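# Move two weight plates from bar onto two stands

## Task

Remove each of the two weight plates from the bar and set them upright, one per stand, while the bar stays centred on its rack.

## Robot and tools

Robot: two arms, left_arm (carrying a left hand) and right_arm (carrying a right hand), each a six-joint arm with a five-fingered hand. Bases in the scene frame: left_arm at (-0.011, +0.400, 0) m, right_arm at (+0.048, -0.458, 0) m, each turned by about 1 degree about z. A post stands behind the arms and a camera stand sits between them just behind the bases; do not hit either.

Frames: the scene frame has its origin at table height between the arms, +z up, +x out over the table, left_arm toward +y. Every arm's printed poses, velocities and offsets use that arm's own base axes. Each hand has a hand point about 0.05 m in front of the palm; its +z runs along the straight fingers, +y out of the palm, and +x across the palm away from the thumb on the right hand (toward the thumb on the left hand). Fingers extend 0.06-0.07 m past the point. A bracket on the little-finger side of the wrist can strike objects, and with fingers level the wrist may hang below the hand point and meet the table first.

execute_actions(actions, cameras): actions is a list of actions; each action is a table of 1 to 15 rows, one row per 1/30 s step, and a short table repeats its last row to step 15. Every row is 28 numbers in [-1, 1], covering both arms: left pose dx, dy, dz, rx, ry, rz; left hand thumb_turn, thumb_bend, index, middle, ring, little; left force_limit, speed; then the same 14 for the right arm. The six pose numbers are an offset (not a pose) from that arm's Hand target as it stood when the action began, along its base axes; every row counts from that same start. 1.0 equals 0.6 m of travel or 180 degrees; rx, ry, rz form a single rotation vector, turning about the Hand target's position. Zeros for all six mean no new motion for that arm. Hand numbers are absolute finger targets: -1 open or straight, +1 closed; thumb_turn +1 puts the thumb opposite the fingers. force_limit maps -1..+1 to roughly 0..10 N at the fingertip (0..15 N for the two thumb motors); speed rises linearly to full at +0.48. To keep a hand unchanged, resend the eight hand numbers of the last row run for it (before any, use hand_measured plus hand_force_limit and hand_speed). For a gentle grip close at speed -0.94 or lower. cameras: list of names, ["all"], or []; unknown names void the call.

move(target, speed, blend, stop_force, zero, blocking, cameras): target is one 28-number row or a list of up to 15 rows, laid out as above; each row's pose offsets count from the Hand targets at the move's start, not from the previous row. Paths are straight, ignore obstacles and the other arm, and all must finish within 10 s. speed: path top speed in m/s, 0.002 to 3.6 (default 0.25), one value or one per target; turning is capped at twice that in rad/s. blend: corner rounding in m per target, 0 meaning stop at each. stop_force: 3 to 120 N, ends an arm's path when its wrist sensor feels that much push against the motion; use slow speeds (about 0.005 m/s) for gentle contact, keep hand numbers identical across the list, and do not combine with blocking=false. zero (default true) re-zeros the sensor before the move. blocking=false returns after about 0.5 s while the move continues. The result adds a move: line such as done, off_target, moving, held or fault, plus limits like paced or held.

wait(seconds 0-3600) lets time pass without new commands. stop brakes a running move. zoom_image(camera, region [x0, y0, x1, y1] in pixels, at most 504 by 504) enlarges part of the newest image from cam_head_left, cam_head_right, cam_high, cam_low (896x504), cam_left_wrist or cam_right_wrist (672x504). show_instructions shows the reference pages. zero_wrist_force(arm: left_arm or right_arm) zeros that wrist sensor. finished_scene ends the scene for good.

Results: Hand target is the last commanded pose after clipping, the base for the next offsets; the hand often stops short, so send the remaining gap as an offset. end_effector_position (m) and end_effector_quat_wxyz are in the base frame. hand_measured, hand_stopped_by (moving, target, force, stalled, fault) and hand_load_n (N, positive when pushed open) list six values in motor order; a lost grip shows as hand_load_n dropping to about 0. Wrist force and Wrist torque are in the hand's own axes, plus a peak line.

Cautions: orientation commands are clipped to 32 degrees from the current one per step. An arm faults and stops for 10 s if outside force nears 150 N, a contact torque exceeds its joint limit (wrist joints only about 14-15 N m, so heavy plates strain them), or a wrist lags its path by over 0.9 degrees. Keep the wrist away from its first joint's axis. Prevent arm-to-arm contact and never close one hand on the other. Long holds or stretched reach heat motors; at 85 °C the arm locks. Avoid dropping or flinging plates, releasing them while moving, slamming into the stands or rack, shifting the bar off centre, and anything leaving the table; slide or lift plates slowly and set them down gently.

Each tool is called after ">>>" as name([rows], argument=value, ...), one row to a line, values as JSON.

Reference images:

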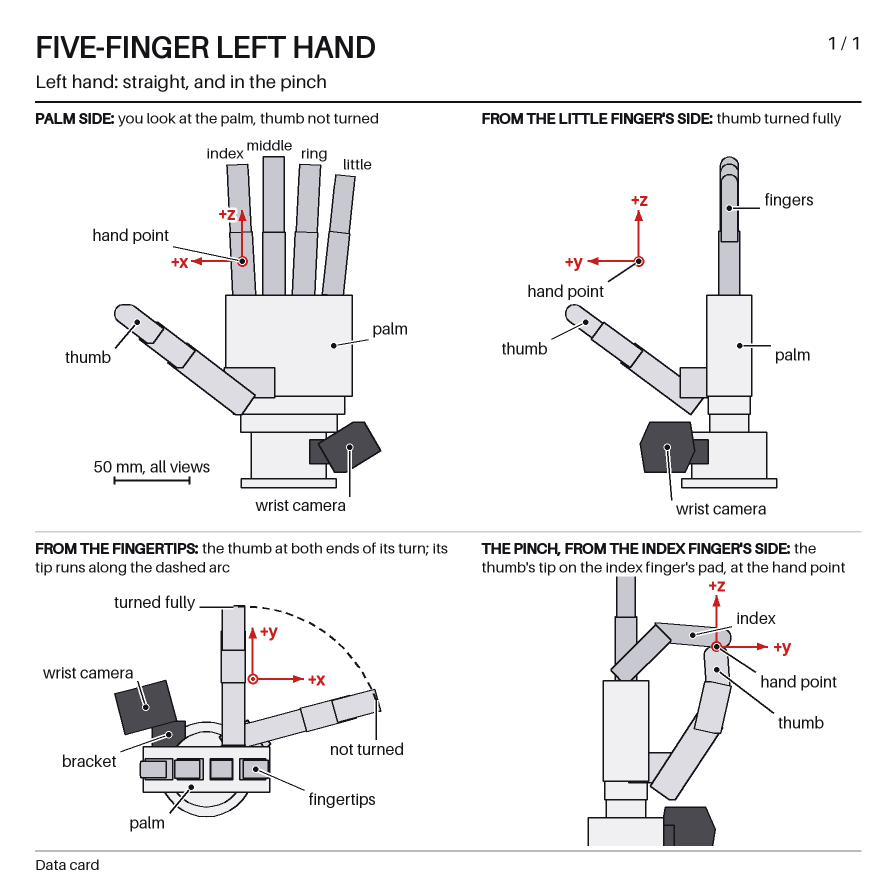

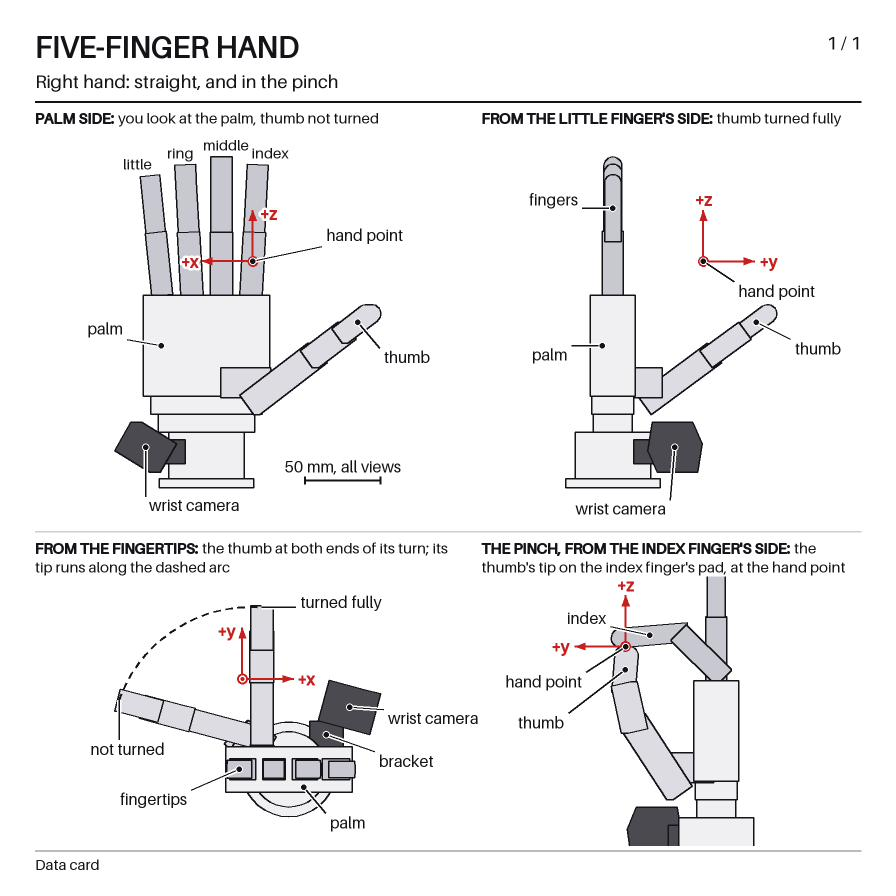

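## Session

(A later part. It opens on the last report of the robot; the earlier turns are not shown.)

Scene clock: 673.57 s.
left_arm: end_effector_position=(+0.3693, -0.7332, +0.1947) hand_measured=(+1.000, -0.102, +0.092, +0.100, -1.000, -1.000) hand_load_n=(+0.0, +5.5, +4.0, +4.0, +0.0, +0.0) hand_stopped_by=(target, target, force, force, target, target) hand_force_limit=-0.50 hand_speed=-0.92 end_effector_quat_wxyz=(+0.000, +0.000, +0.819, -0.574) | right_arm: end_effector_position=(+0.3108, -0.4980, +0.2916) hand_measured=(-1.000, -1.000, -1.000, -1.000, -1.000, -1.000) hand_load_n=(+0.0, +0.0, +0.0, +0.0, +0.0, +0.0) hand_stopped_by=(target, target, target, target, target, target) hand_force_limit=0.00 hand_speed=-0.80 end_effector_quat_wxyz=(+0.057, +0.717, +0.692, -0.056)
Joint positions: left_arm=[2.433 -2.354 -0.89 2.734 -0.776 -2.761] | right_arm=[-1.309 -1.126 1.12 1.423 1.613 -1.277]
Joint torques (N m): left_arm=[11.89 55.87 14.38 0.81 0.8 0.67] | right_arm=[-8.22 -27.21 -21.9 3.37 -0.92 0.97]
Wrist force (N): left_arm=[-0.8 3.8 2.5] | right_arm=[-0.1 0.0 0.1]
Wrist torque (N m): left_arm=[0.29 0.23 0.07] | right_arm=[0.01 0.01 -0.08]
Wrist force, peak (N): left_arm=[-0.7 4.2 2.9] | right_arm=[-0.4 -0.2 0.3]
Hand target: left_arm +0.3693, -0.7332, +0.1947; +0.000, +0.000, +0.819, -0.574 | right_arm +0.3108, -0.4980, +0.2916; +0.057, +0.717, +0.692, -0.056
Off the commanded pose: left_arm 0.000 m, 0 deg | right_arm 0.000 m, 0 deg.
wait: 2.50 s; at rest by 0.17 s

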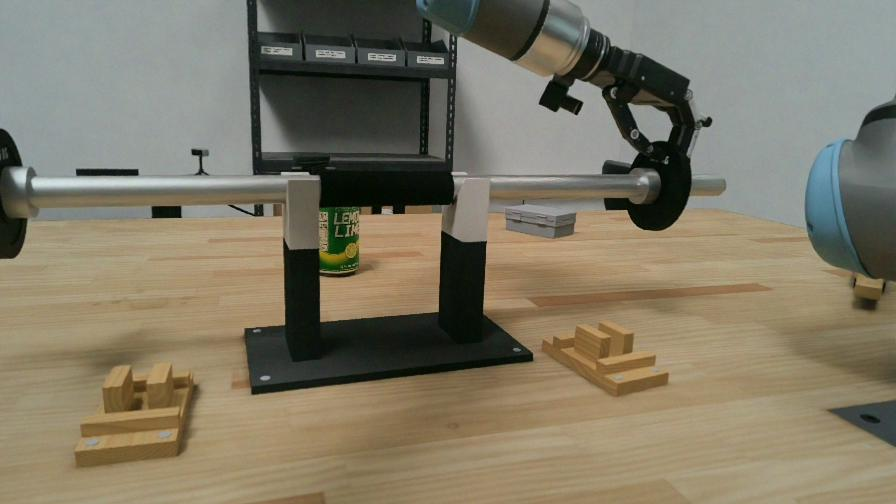

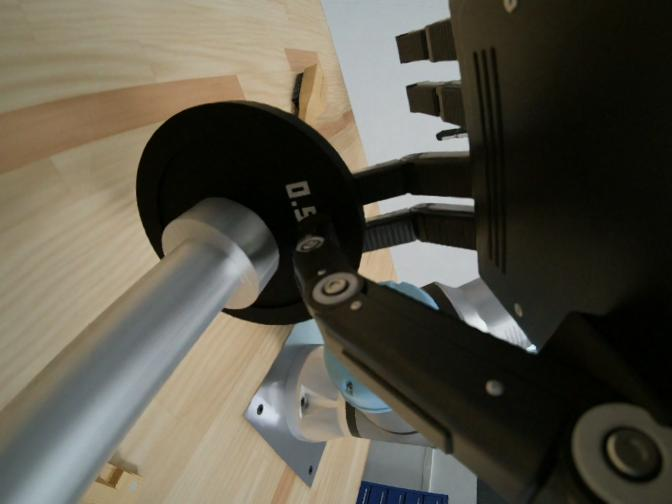

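>>> execute_actions([
  [[0,0,0,0,0,0,1,-0.1,0.5,0.5,-1,-1,0.1,-0.92,0,0,0,0,0,0,-1,-1,-1,-1,-1,-1,0,-0.8]],
])

>>> move(target=[0,0,0.0025,0,0,0,1,-0.1,0.5,0.5,-1,-1,0.1,-0.92,0,0,0,0,0,0,-1,-1,-1,-1,-1,-1,0,-0.8], speed=0.01)

Scene clock: 697.63 s.
left_arm: end_effector_position=(+0.3693, -0.7332, +0.1947) hand_measured=(+1.000, -0.102, +0.098, +0.106, -1.000, -1.000) hand_load_n=(+0.0, +6.5, +5.5, +3.5, +0.0, +0.0) hand_stopped_by=(target, target, force, force, target, target) hand_force_limit=0.10 hand_speed=-0.92 end_effector_quat_wxyz=(+0.000, +0.000, +0.819, -0.574) | right_arm: end_effector_position=(+0.3108, -0.4980, +0.2916) hand_measured=(-1.000, -1.000, -1.000, -1.000, -1.000, -1.000) hand_load_n=(+0.0, +0.0, +0.0, +0.0, +0.0, +0.0) hand_stopped_by=(target, target, target, target, target, target) hand_force_limit=0.00 hand_speed=-0.80 end_effector_quat_wxyz=(+0.057, +0.717, +0.692, -0.056)
Joint positions: left_arm=[2.433 -2.354 -0.89 2.734 -0.776 -2.761] | right_arm=[-1.309 -1.126 1.12 1.423 1.613 -1.277]
Joint torques (N m): left_arm=[8.72 53.86 15.66 0.72 0.67 0.84] | right_arm=[-8.45 -27.7 -21.47 3.3 -0.88 0.97]
Wrist force (N): left_arm=[-1.1 5.5 1.8] | right_arm=[-0.1 0.0 -0.3]
Wrist torque (N m): left_arm=[0.34 0.23 0.03] | right_arm=[0.03 0.02 -0.08]
Wrist force, peak (N): left_arm=[-0.9 5.6 3.1] | right_arm=[0.2 -0.1 0.6]
Hand target: left_arm +0.3693, -0.7332, +0.1947; +0.000, +0.000, +0.819, -0.574 | right_arm +0.3108, -0.4980, +0.2916; +0.057, +0.717, +0.692, -0.056
Off the commanded pose: left_arm 0.000 m, 0 deg | right_arm 0.000 m, 0 deg.
Step readings (end_effector_position of left_arm | right_arm):
0: (+0.3693, -0.7332, +0.1947) | (+0.3108, -0.4980, +0.2916)
1: (+0.3693, -0.7332, +0.1947) | (+0.3108, -0.4980, +0.2916)
2: (+0.3693, -0.7332, +0.1947) | (+0.3108, -0.4980, +0.2916)
4: (+0.3693, -0.7332, +0.1947) | (+0.3108, -0.4980, +0.2916)
8: (+0.3693, -0.7332, +0.1947) | (+0.3108, -0.4980, +0.2916)
15: (+0.3693, -0.7332, +0.1947) | (+0.3108, -0.4980, +0.2916)

Scene clock: 698.13 s.
left_arm: end_effector_position=(+0.3693, -0.7332, +0.1963) hand_measured=(+1.000, -0.102, +0.098, +0.106, -1.000, -1.000) hand_load_n=(+0.0, +8.0, +5.0, +4.0, +0.0, +0.0) hand_stopped_by=(target, target, force, force, target, target) hand_force_limit=0.10 hand_speed=-0.92 end_effector_quat_wxyz=(+0.000, +0.000, +0.819, -0.574) | right_arm: end_effector_position=(+0.3108, -0.4980, +0.2916) hand_measured=(-1.000, -1.000, -1.000, -1.000, -1.000, -1.000) hand_load_n=(+0.0, +0.0, +0.0, +0.0, +0.0, +0.0) hand_stopped_by=(target, target, target, target, target, target) hand_force_limit=0.00 hand_speed=-0.80 end_effector_quat_wxyz=(+0.057, +0.717, +0.692, -0.056)
Joint positions: left_arm=[2.433 -2.353 -0.887 2.731 -0.776 -2.761] | right_arm=[-1.309 -1.126 1.12 1.423 1.613 -1.277]
Joint torques (N m): left_arm=[8.48 56.89 21.11 0.91 0.84 0.49] | right_arm=[-7.53 -27.42 -21.56 3.33 -0.88 0.95]
Wrist force (N): left_arm=[-0.6 7.0 2.9] | right_arm=[-0.1 0.0 0.1]
Wrist torque (N m): left_arm=[0.43 0.22 0.01] | right_arm=[0.02 0.00 -0.08]
Wrist force, peak (N): left_arm=[-0.8 7.0 3.0] | right_arm=[-0.1 -0.5 0.2]
Hand target: left_arm +0.3693, -0.7332, +0.1962; +0.000, +0.000, +0.819, -0.574 | right_arm +0.3108, -0.4980, +0.2916; +0.057, +0.717, +0.692, -0.056
Off the commanded pose: left_arm 0.000 m, 0 deg | right_arm 0.000 m, 0 deg.
move: done

>>> move(target=[0.0013,-0.0833,0.0003,0,0,0,1,-0.1,0.5,0.5,-1,-1,0.1,-0.92,0,0,0,0,0,0,-1,-1,-1,-1,-1,-1,0,-0.8], speed=0.025, stop_force=8, cameras=["cam_low","cam_left_wrist","cam_high","cam_head_left"])

>>> zoom_image(camera="cam_low", region=[600, 60, 780, 240])

>>> zoom_image(camera="cam_head_left", region=[500, 240, 660, 360])

Scene clock: 710.93 s.
left_arm: end_effector_position=(+0.3700, -0.7832, +0.1964) hand_measured=(+1.000, -0.102, +0.098, +0.106, -1.000, -1.000) hand_load_n=(+0.0, +9.5, +5.0, +3.5, +0.0, +0.0) hand_stopped_by=(target, target, force, force, target, target) hand_force_limit=0.10 hand_speed=-0.92 end_effector_quat_wxyz=(+0.000, +0.000, +0.819, -0.574) | right_arm: end_effector_position=(+0.3108, -0.4980, +0.2916) hand_measured=(-1.000, -1.000, -1.000, -1.000, -1.000, -1.000) hand_load_n=(+0.0, +0.0, +0.0, +0.0, +0.0, +0.0) hand_stopped_by=(target, target, target, target, target, target) hand_force_limit=0.00 hand_speed=-0.80 end_effector_quat_wxyz=(+0.057, +0.717, +0.692, -0.056)
Joint positions: left_arm=[2.378 -2.486 -0.642 2.644 -0.825 -2.798] | right_arm=[-1.309 -1.126 1.12 1.423 1.613 -1.277]
Joint torques (N m): left_arm=[14.16 63.3 14.45 0.98 0.76 1.02] | right_arm=[-7.3 -27.89 -22 3.34 -0.82 1.02]
Wrist force (N): left_arm=[-1.3 6.7 2.5] | right_arm=[-0.1 0.1 -0.1]
Wrist torque (N m): left_arm=[0.43 0.30 -0.05] | right_arm=[0.04 0.01 -0.07]
Wrist force, peak (N): left_arm=[-1.0 8.0 1.8] | right_arm=[-0.4 -0.1 0.5]
Hand target: left_arm +0.3700, -0.7832, +0.1964; +0.000, +0.000, +0.819, -0.574 | right_arm +0.3108, -0.4980, +0.2916; +0.057, +0.717, +0.692, -0.056
Off the commanded pose: left_arm 0.000 m, 0 deg | right_arm 0.000 m, 0 deg.
move: done
Images, in order (width x height): cam_head_left 896x504, cam_high 896x504, cam_low 896x504, cam_left_wrist 672x504.

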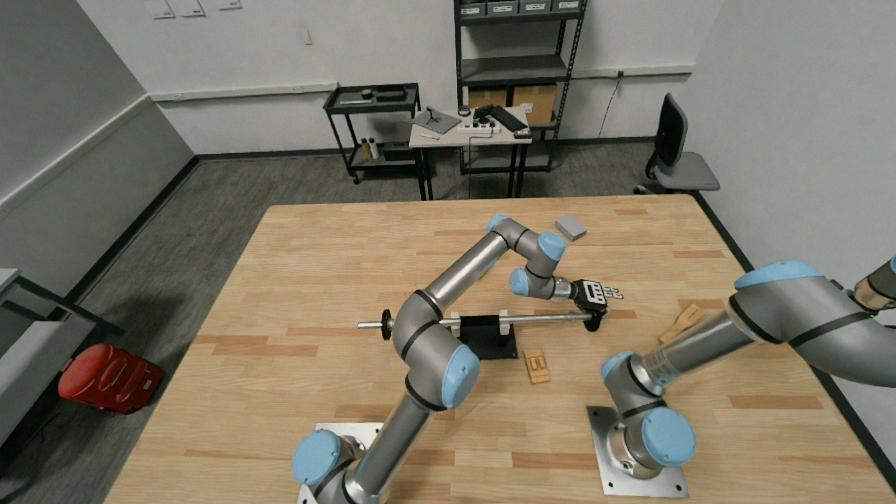

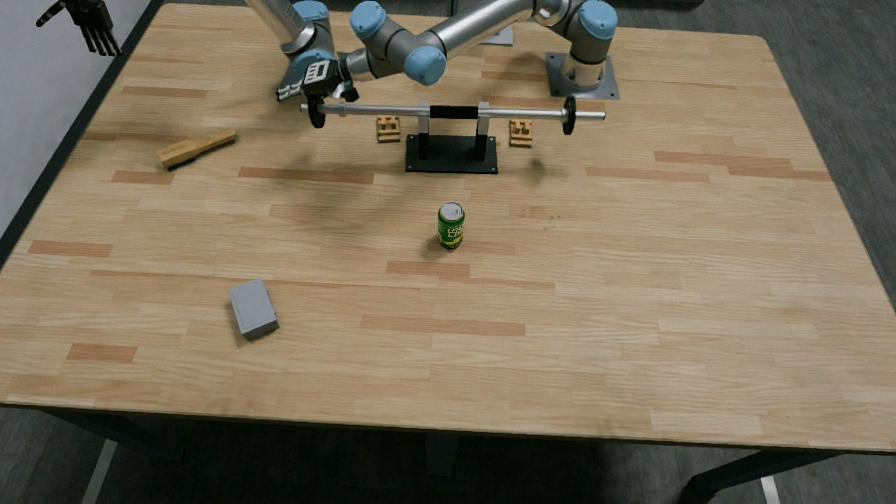

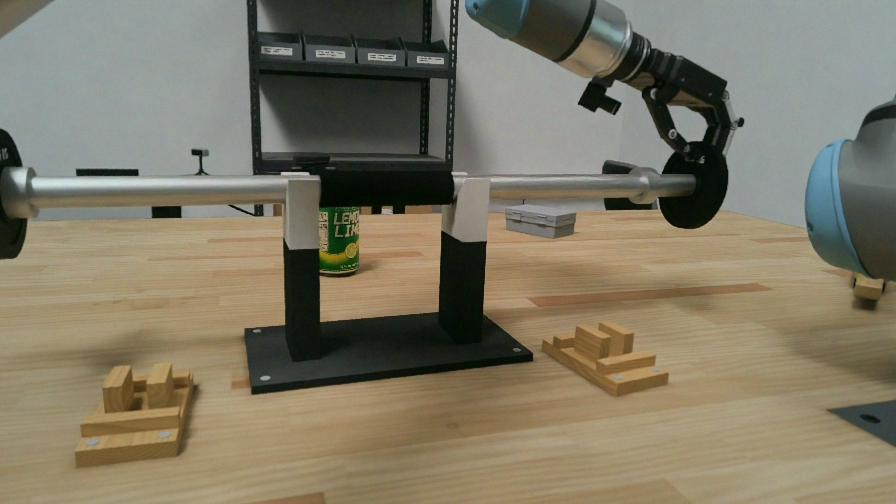

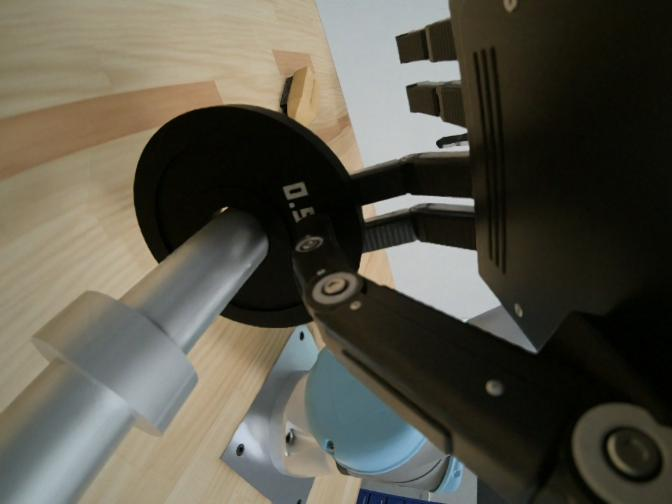

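Scaled by 2.800 from the camera's image (finer frame: 1280x720).

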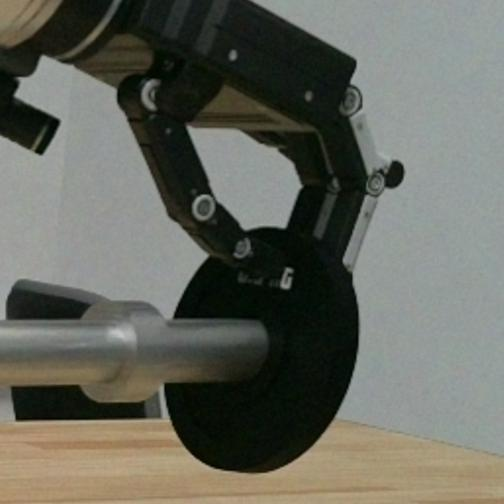

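Scaled by 3.150 from the camera's image (finer frame: 1280x720).

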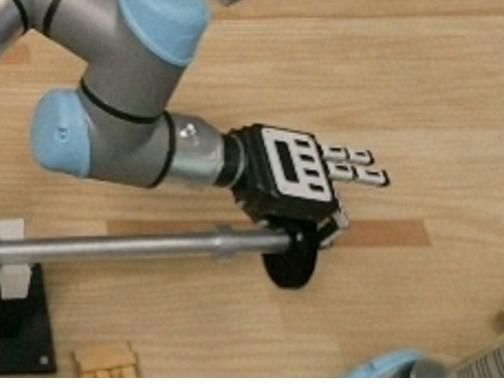

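>>> move(target=[0.0013,-0.0917,0.0003,0,0,0,1,-0.1,0.5,0.5,-1,-1,0.1,-0.92,0,0,0,0,0,0,-1,-1,-1,-1,-1,-1,0,-0.8], speed=0.025, stop_force=8, cameras=["cam_low","cam_left_wrist","cam_high","cam_head_left"])

>>> zoom_image(camera="cam_low", region=[600, 60, 780, 240])

>>> zoom_image(camera="cam_head_left", region=[500, 240, 660, 360])

Scene clock: 723.20 s.
left_arm: end_effector_position=(+0.3706, -0.8380, +0.1964) hand_measured=(+1.000, -0.102, +0.098, +0.106, -1.000, -1.000) hand_load_n=(-0.5, +8.5, +5.5, +5.0, +0.0, -0.5) hand_stopped_by=(target, target, force, force, target, target) hand_force_limit=0.10 hand_speed=-0.92 end_effector_quat_wxyz=(+0.001, +0.000, +0.818, -0.575) | right_arm: end_effector_position=(+0.3108, -0.4980, +0.2916) hand_measured=(-1.000, -1.000, -1.000, -1.000, -1.000, -1.000) hand_load_n=(+0.0, +0.0, +0.0, +0.0, +0.0, +0.0) hand_stopped_by=(target, target, target, target, target, target) hand_force_limit=0.00 hand_speed=-0.80 end_effector_quat_wxyz=(+0.057, +0.717, +0.692, -0.056)
Joint positions: left_arm=[2.324 -2.795 -0.035 2.371 -0.874 -2.833] | right_arm=[-1.309 -1.126 1.12 1.423 1.613 -1.277]
Joint torques (N m): left_arm=[13.31 68.89 33.2 -1.24 -0.61 -0.58] | right_arm=[-7.25 -27.37 -21.31 3.3 -0.83 0.93]
Wrist force (N): left_arm=[-0.8 6.9 3.3] | right_arm=[0.0 0.1 0.0]
Wrist torque (N m): left_arm=[0.40 0.31 -0.05] | right_arm=[0.03 -0.01 -0.07]
Wrist force, peak (N): left_arm=[-1.0 8.3 3.6] | right_arm=[-0.3 -0.6 0.0]
Hand target: left_arm +0.3708, -0.8382, +0.1965; +0.000, +0.000, +0.819, -0.574 | right_arm +0.3108, -0.4980, +0.2916; +0.057, +0.717, +0.692, -0.056
Off the commanded pose: left_arm 0.000 m, 0 deg | right_arm 0.000 m, 0 deg.
elbow stopped short (left arm): the move would have taken joint 3 (elbow) straighter than the controller allows.
move: done
Images, in order (width x height): cam_head_left 896x504, cam_high 896x504, cam_low 896x504, cam_left_wrist 672x504.

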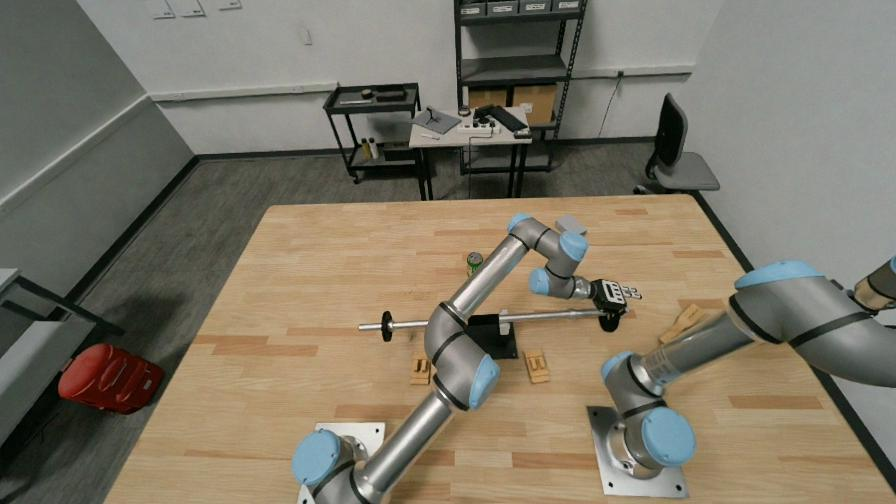

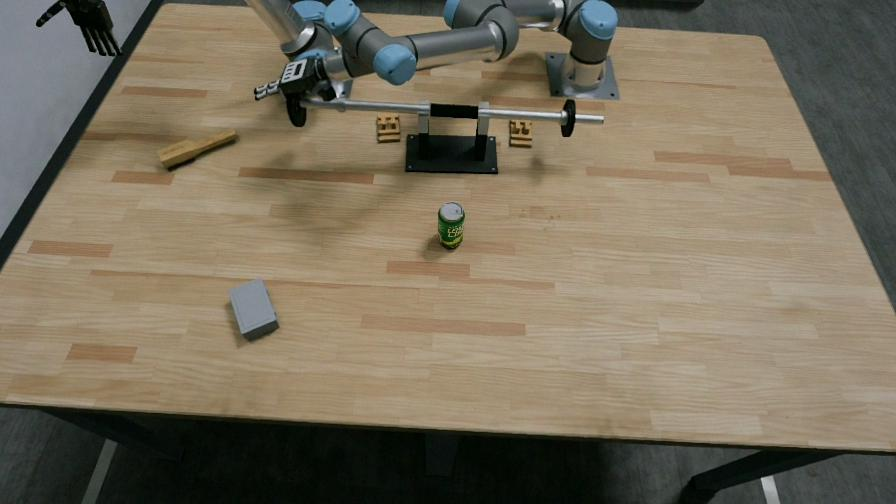

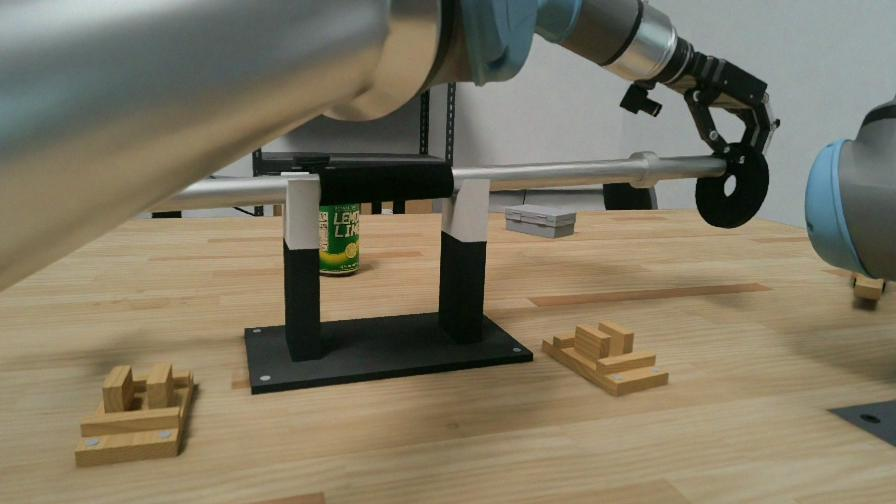

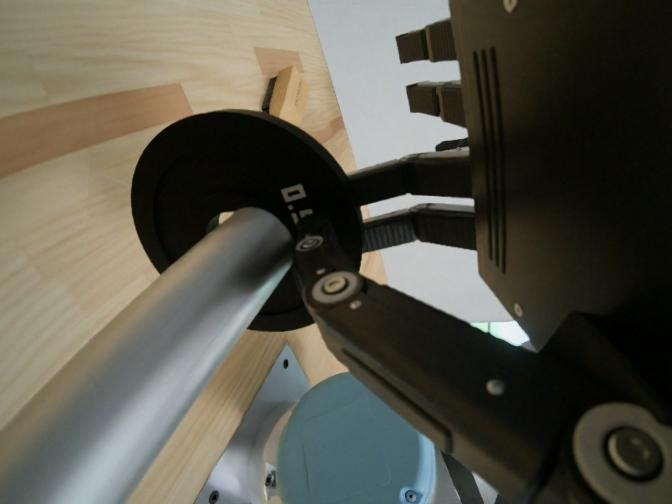

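Scaled by 2.800 from the camera's image (finer frame: 1280x720).

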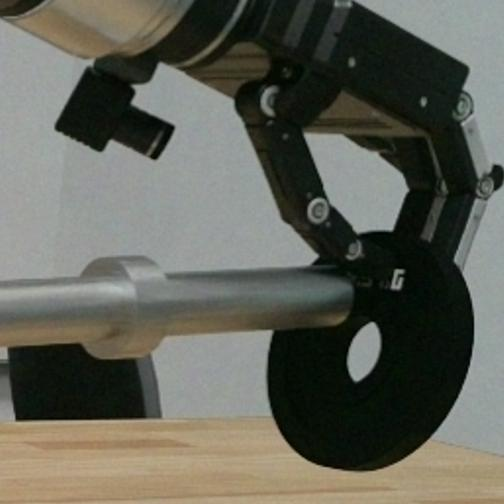

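Scaled by 3.150 from the camera's image (finer frame: 1280x720).

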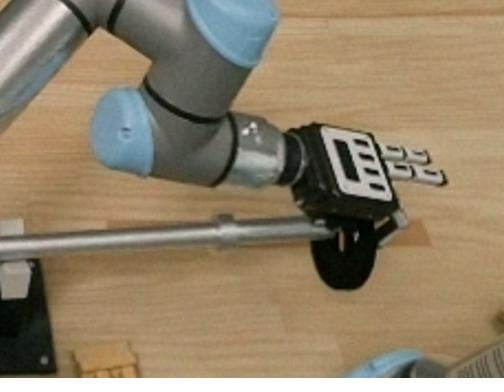

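>>> move([
  [0,0,0,0,0,0,1,-0.1,0.5,0.5,-1,-1,0.1,-0.92,-0.17,0.183,0.264,0.0398,0.0405,0.51,-1,-1,-1,-1,-1,-1,0,-0.8],
  [0,0,0,0,0,0,1,-0.1,0.5,0.5,-1,-1,0.1,-0.92,-0.2967,0.764,0.297,0.0007,-0.079,-0.985,-1,-1,-1,-1,-1,-1,0,-0.8],
], speed=0.25, blend=0.05, cameras=["cam_head_left","cam_high","cam_low"])

Scene clock: 941.07 s.
left_arm: end_effector_position=(+0.3706, -0.8380, +0.1964) hand_measured=(+1.000, -0.102, +0.098, +0.106, -1.000, -1.000) hand_load_n=(-1.0, +9.0, +5.0, +5.0, +0.0, +0.0) hand_stopped_by=(target, target, force, force, target, target) hand_force_limit=0.10 hand_speed=-0.92 end_effector_quat_wxyz=(+0.001, +0.000, +0.818, -0.575) | right_arm: end_effector_position=(+0.1327, -0.0396, +0.4698) hand_measured=(-1.000, -1.000, -1.000, -1.000, -1.000, -1.000) hand_load_n=(+0.0, +0.0, +0.0, +0.0, +0.0, +0.0) hand_stopped_by=(target, target, target, target, target, target) hand_force_limit=0.00 hand_speed=-0.80 end_effector_quat_wxyz=(+0.000, +0.708, -0.707, +0.000)
Joint positions: left_arm=[2.324 -2.795 -0.035 2.371 -0.874 -2.833] | right_arm=[-1.055 -1.827 1.445 1.953 1.571 -4.198]
Joint torques (N m): left_arm=[12.94 68.55 33.38 -1.27 -1.27 -0.66] | right_arm=[4.12 0.43 -19.51 0.32 0.95 -0.71]
Wrist force (N): left_arm=[-0.7 6.7 3.3] | right_arm=[0.6 0.0 0.0]
Wrist torque (N m): left_arm=[0.38 0.29 -0.04] | right_arm=[0.00 -0.06 0.16]
Wrist force, peak (N): left_arm=[-0.8 7.0 3.6] | right_arm=[-0.1 0.6 0.9]
Hand target: left_arm +0.3708, -0.8382, +0.1965; +0.000, +0.000, +0.819, -0.574 | right_arm +0.1327, -0.0396, +0.4698; +0.000, +0.708, -0.707, +0.000
Off the commanded pose: left_arm 0.000 m, 0 deg | right_arm 0.000 m, 0 deg.
elbow stopped short (left arm): the move would have taken joint 3 (elbow) straighter than the controller allows.
move: done

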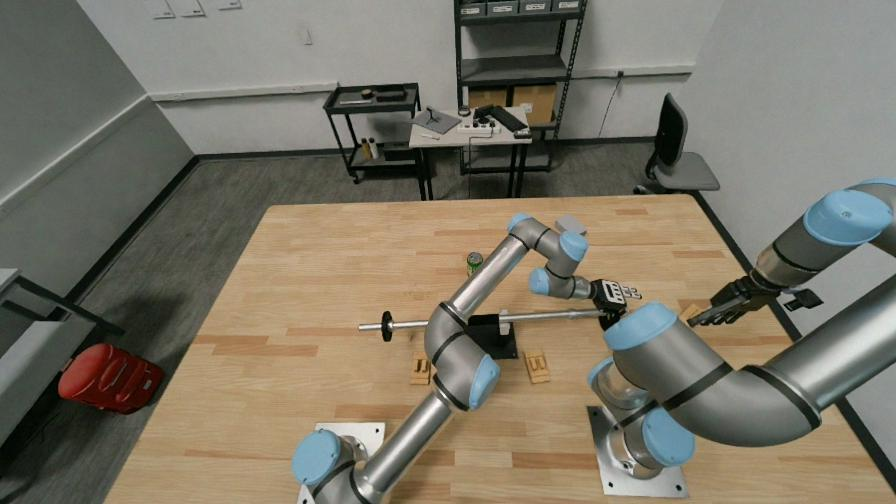

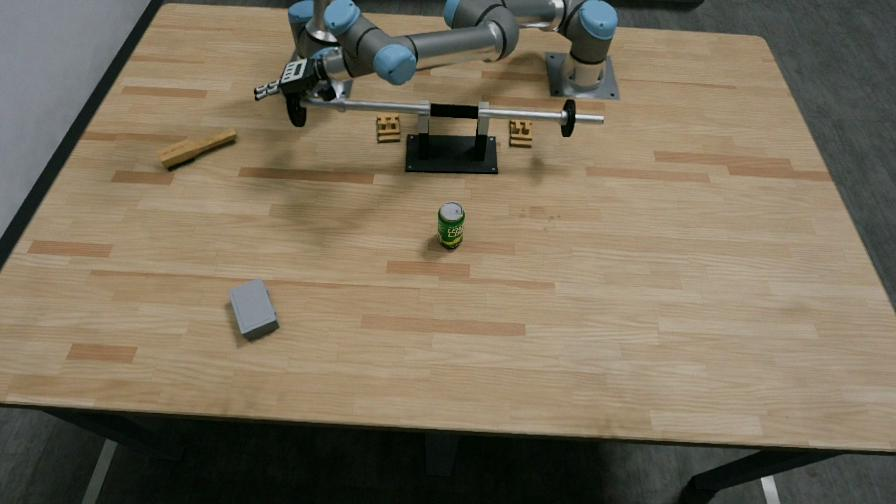

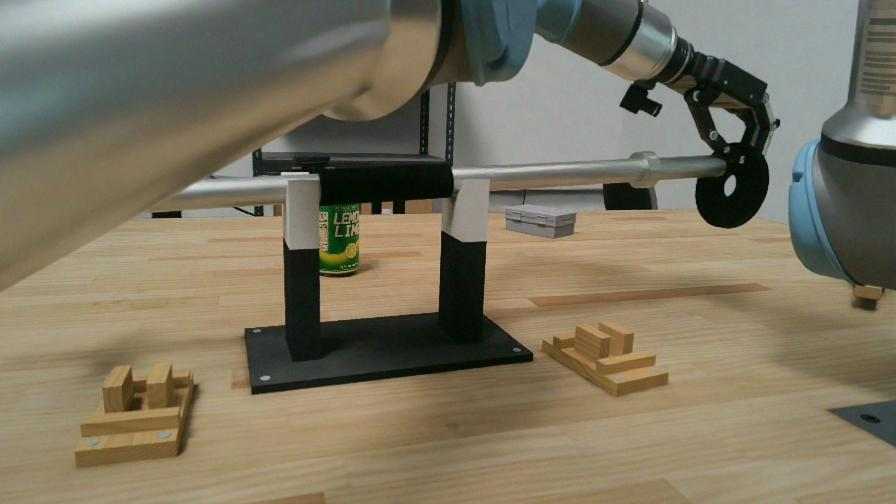

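>>> move([
  [0,0,0,0,0,0,1,-0.1,0.5,0.5,-1,-1,0.1,-0.92,0.062,0.183,-0.016,0,0,0,-1,-1,-1,-1,-1,-1,0,-0.8],
  [0,0,0,0,0,0,1,-0.1,0.5,0.5,-1,-1,0.1,-0.92,-0.071,0.399,-0.05,0,0,0,-1,-1,-1,-1,-1,-1,0,-0.8],
  [0,0,0,0,0,0,1,-0.1,0.5,0.5,-1,-1,0.1,-0.92,-0.11,0.565,-0.283,0,0,0,-1,-1,-1,-1,-1,-1,0,-0.8],
], speed=0.15, blend=0.03, cameras=["cam_head_left","cam_high","cam_low"])

Scene clock: 962.27 s.
left_arm: end_effector_position=(+0.3706, -0.8380, +0.1964) hand_measured=(+1.000, -0.102, +0.098, +0.106, -1.000, -1.000) hand_load_n=(-1.0, +8.5, +5.5, +5.5, +0.0, +0.0) hand_stopped_by=(target, target, force, force, target, target) hand_force_limit=0.10 hand_speed=-0.92 end_effector_quat_wxyz=(+0.001, +0.000, +0.818, -0.575) | right_arm: end_effector_position=(+0.0667, +0.2993, +0.3000) hand_measured=(-1.000, -1.000, -1.000, -1.000, -1.000, -1.000) hand_load_n=(+0.0, +0.0, +0.0, +0.0, -0.5, +0.0) hand_stopped_by=(target, target, target, target, target, target) hand_force_limit=0.00 hand_speed=-0.80 end_effector_quat_wxyz=(+0.000, +0.708, -0.707, +0.000)
Joint positions: left_arm=[2.324 -2.795 -0.035 2.371 -0.874 -2.833] | right_arm=[0.664 -1.63 1.723 1.478 1.571 -2.479]
Joint torques (N m): left_arm=[11.86 68.73 33.43 -0.94 -1.29 -0.53] | right_arm=[3.24 -18.32 -15.89 0.96 -0.24 0.95]
Wrist force (N): left_arm=[-0.8 6.8 3.5] | right_arm=[0.5 -0.5 0.1]
Wrist torque (N m): left_arm=[0.38 0.31 -0.04] | right_arm=[-0.09 -0.06 -0.06]
Wrist force, peak (N): left_arm=[-0.9 7.0 3.5] | right_arm=[2.1 0.8 -0.1]
Hand target: left_arm +0.3708, -0.8382, +0.1965; +0.000, +0.000, +0.819, -0.574 | right_arm +0.0667, +0.2994, +0.3000; +0.000, +0.708, -0.707, +0.000
Off the commanded pose: left_arm 0.000 m, 0 deg | right_arm 0.000 m, 0 deg.
elbow stopped short (left arm): the move would have taken joint 3 (elbow) straighter than the controller allows.
move: done

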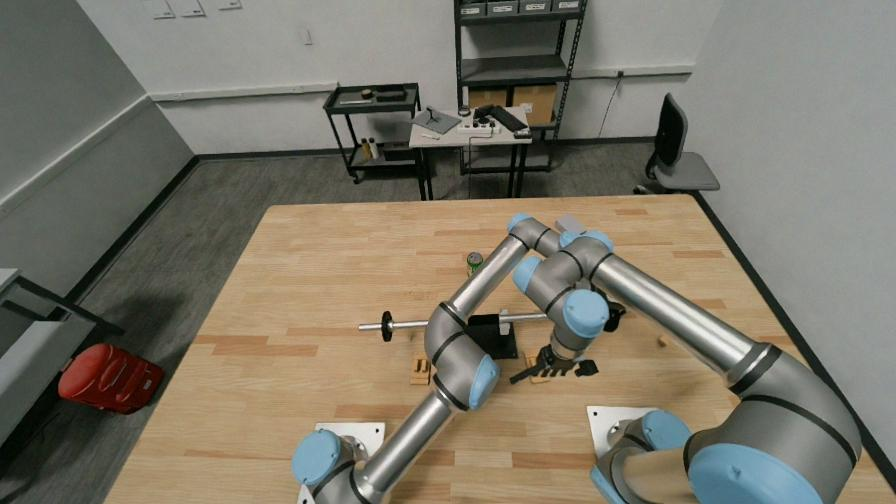

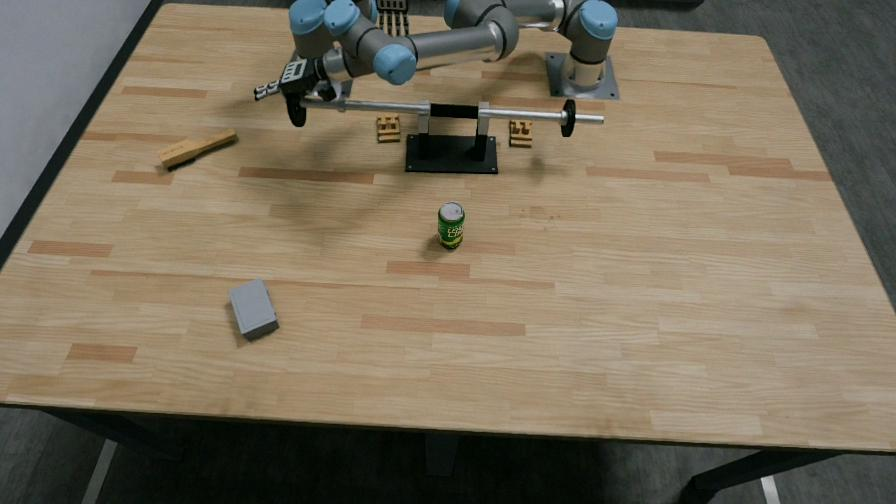

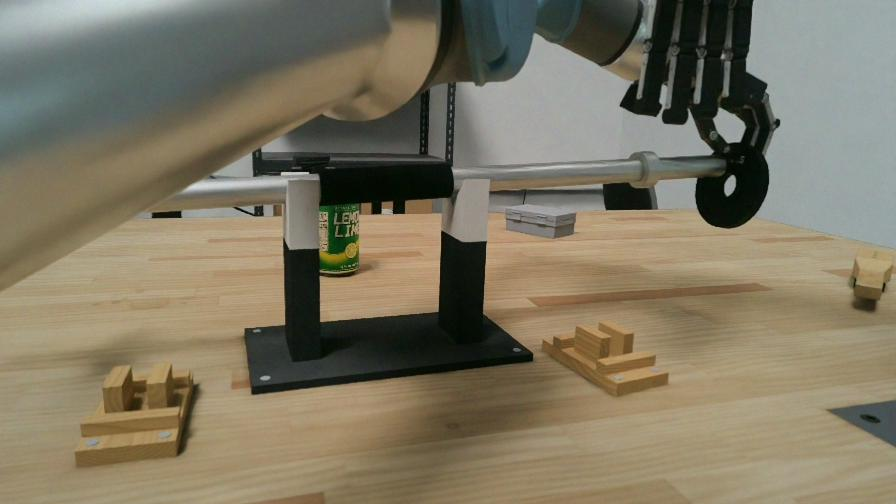

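>>> move([
  [0,0,0,0,0,0,1,-0.1,0.5,0.5,-1,-1,0.1,-0.92,0.208,0.012,-0.133,0,-0.25,0,-1,-1,-1,-1,-1,-1,0,-0.8],
  [0,0,0,0,0,0,1,-0.1,0.5,0.5,-1,-1,0.1,-0.92,0.299,0.0385,-0.208,0,-0.5,0,-1,-1,-1,-1,-1,-1,0,-0.8],
], speed=0.12, blend=0.02, cameras=["cam_head_left","cam_high","cam_low","cam_right_wrist"])

>>> zoom_image(camera="cam_low", region=[430, 60, 780, 310])

>>> zoom_image(camera="cam_head_left", region=[450, 240, 650, 400])

Scene clock: 997.37 s.
left_arm: end_effector_position=(+0.3706, -0.8380, +0.1964) hand_measured=(+1.000, -0.102, +0.098, +0.106, -1.000, -1.000) hand_load_n=(-0.5, +8.5, +5.5, +5.0, +0.0, +0.0) hand_stopped_by=(target, target, force, force, target, target) hand_force_limit=0.10 hand_speed=-0.92 end_effector_quat_wxyz=(+0.001, +0.000, +0.818, -0.575) | right_arm: end_effector_position=(+0.2461, +0.3225, +0.1752) hand_measured=(-1.000, -1.000, -1.000, -1.000, -1.000, -1.000) hand_load_n=(+0.0, +0.0, +0.0, +0.0, +0.0, +0.0) hand_stopped_by=(target, target, target, target, target, target) hand_force_limit=0.00 hand_speed=-0.80 end_effector_quat_wxyz=(+0.499, -0.500, +0.500, -0.500)
Joint positions: left_arm=[2.324 -2.795 -0.035 2.371 -0.874 -2.833] | right_arm=[1.11 -1.67 2.362 -0.69 2.682 -3.142]
Joint torques (N m): left_arm=[11.72 69.68 32.81 -1 -1.09 -0.36] | right_arm=[9.71 -14.29 -13.29 -2.28 -0.93 -0.67]
Wrist force (N): left_arm=[-0.6 6.5 3.5] | right_arm=[-0.7 -0.5 1.0]
Wrist torque (N m): left_arm=[0.34 0.27 -0.02] | right_arm=[-0.13 0.26 0.18]
Wrist force, peak (N): left_arm=[-0.7 7.1 3.6] | right_arm=[-0.3 -1.1 1.2]
Hand target: left_arm +0.3708, -0.8382, +0.1965; +0.000, +0.000, +0.819, -0.574 | right_arm +0.2461, +0.3225, +0.1752; +0.499, -0.500, +0.500, -0.500
Off the commanded pose: left_arm 0.000 m, 0 deg | right_arm 0.000 m, 0 deg.
elbow stopped short (left arm): the move would have taken joint 3 (elbow) straighter than the controller allows.
move: done

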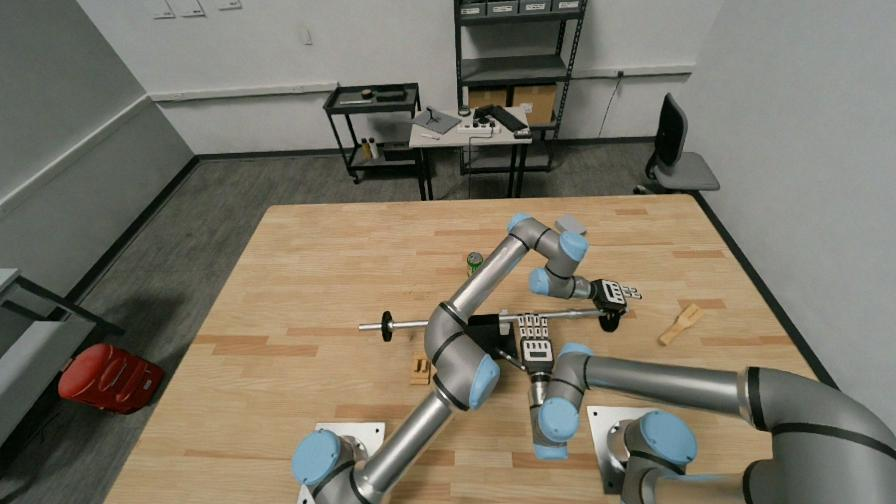

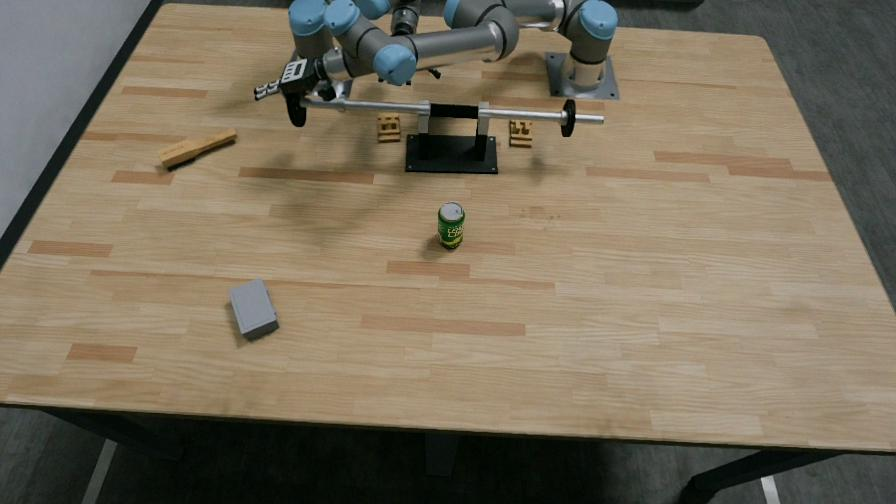

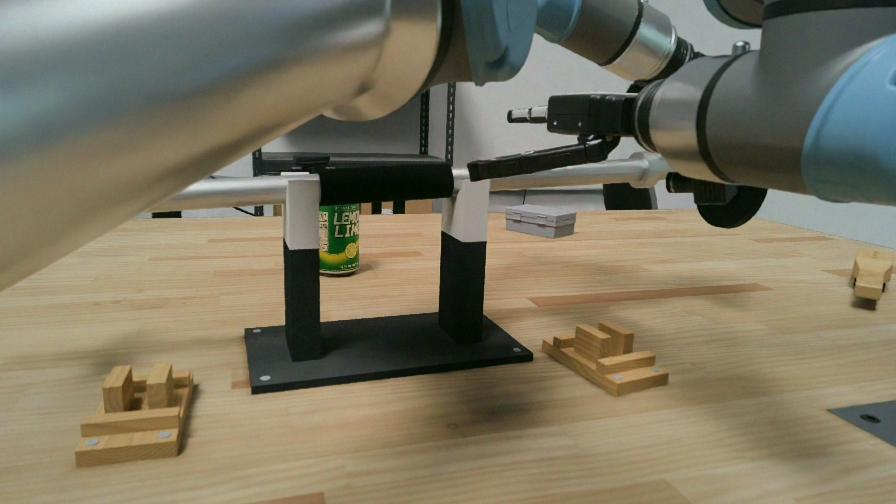

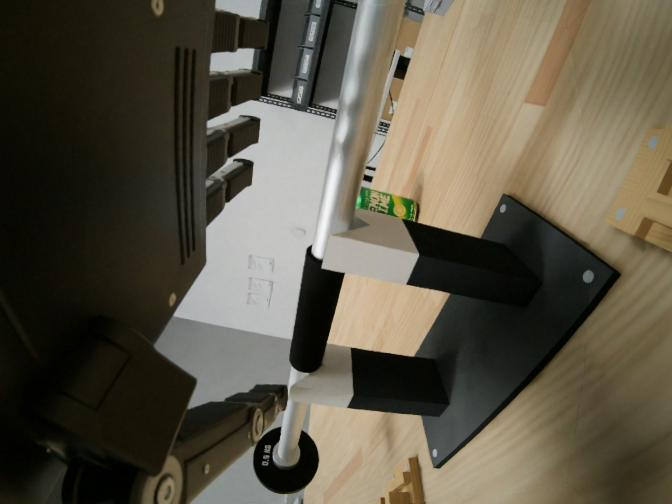

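Scaled by 1.440 from the camera's image (finer frame: 1280x720).

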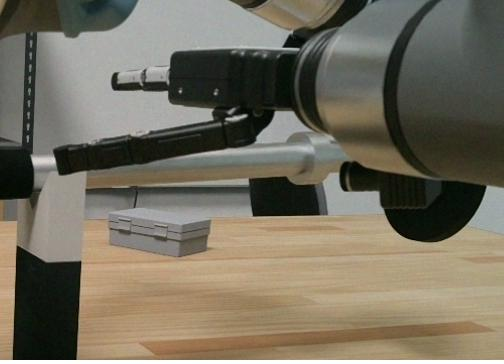

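Scaled by 2.520 from the camera's image (finer frame: 1280x720).

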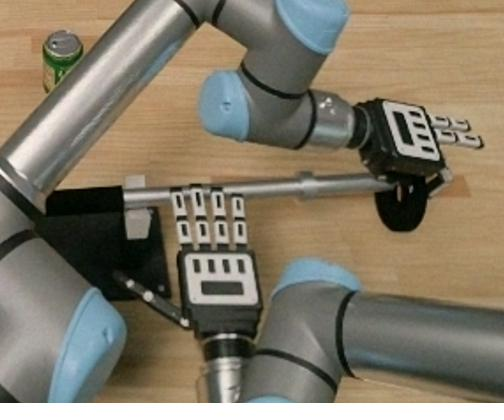

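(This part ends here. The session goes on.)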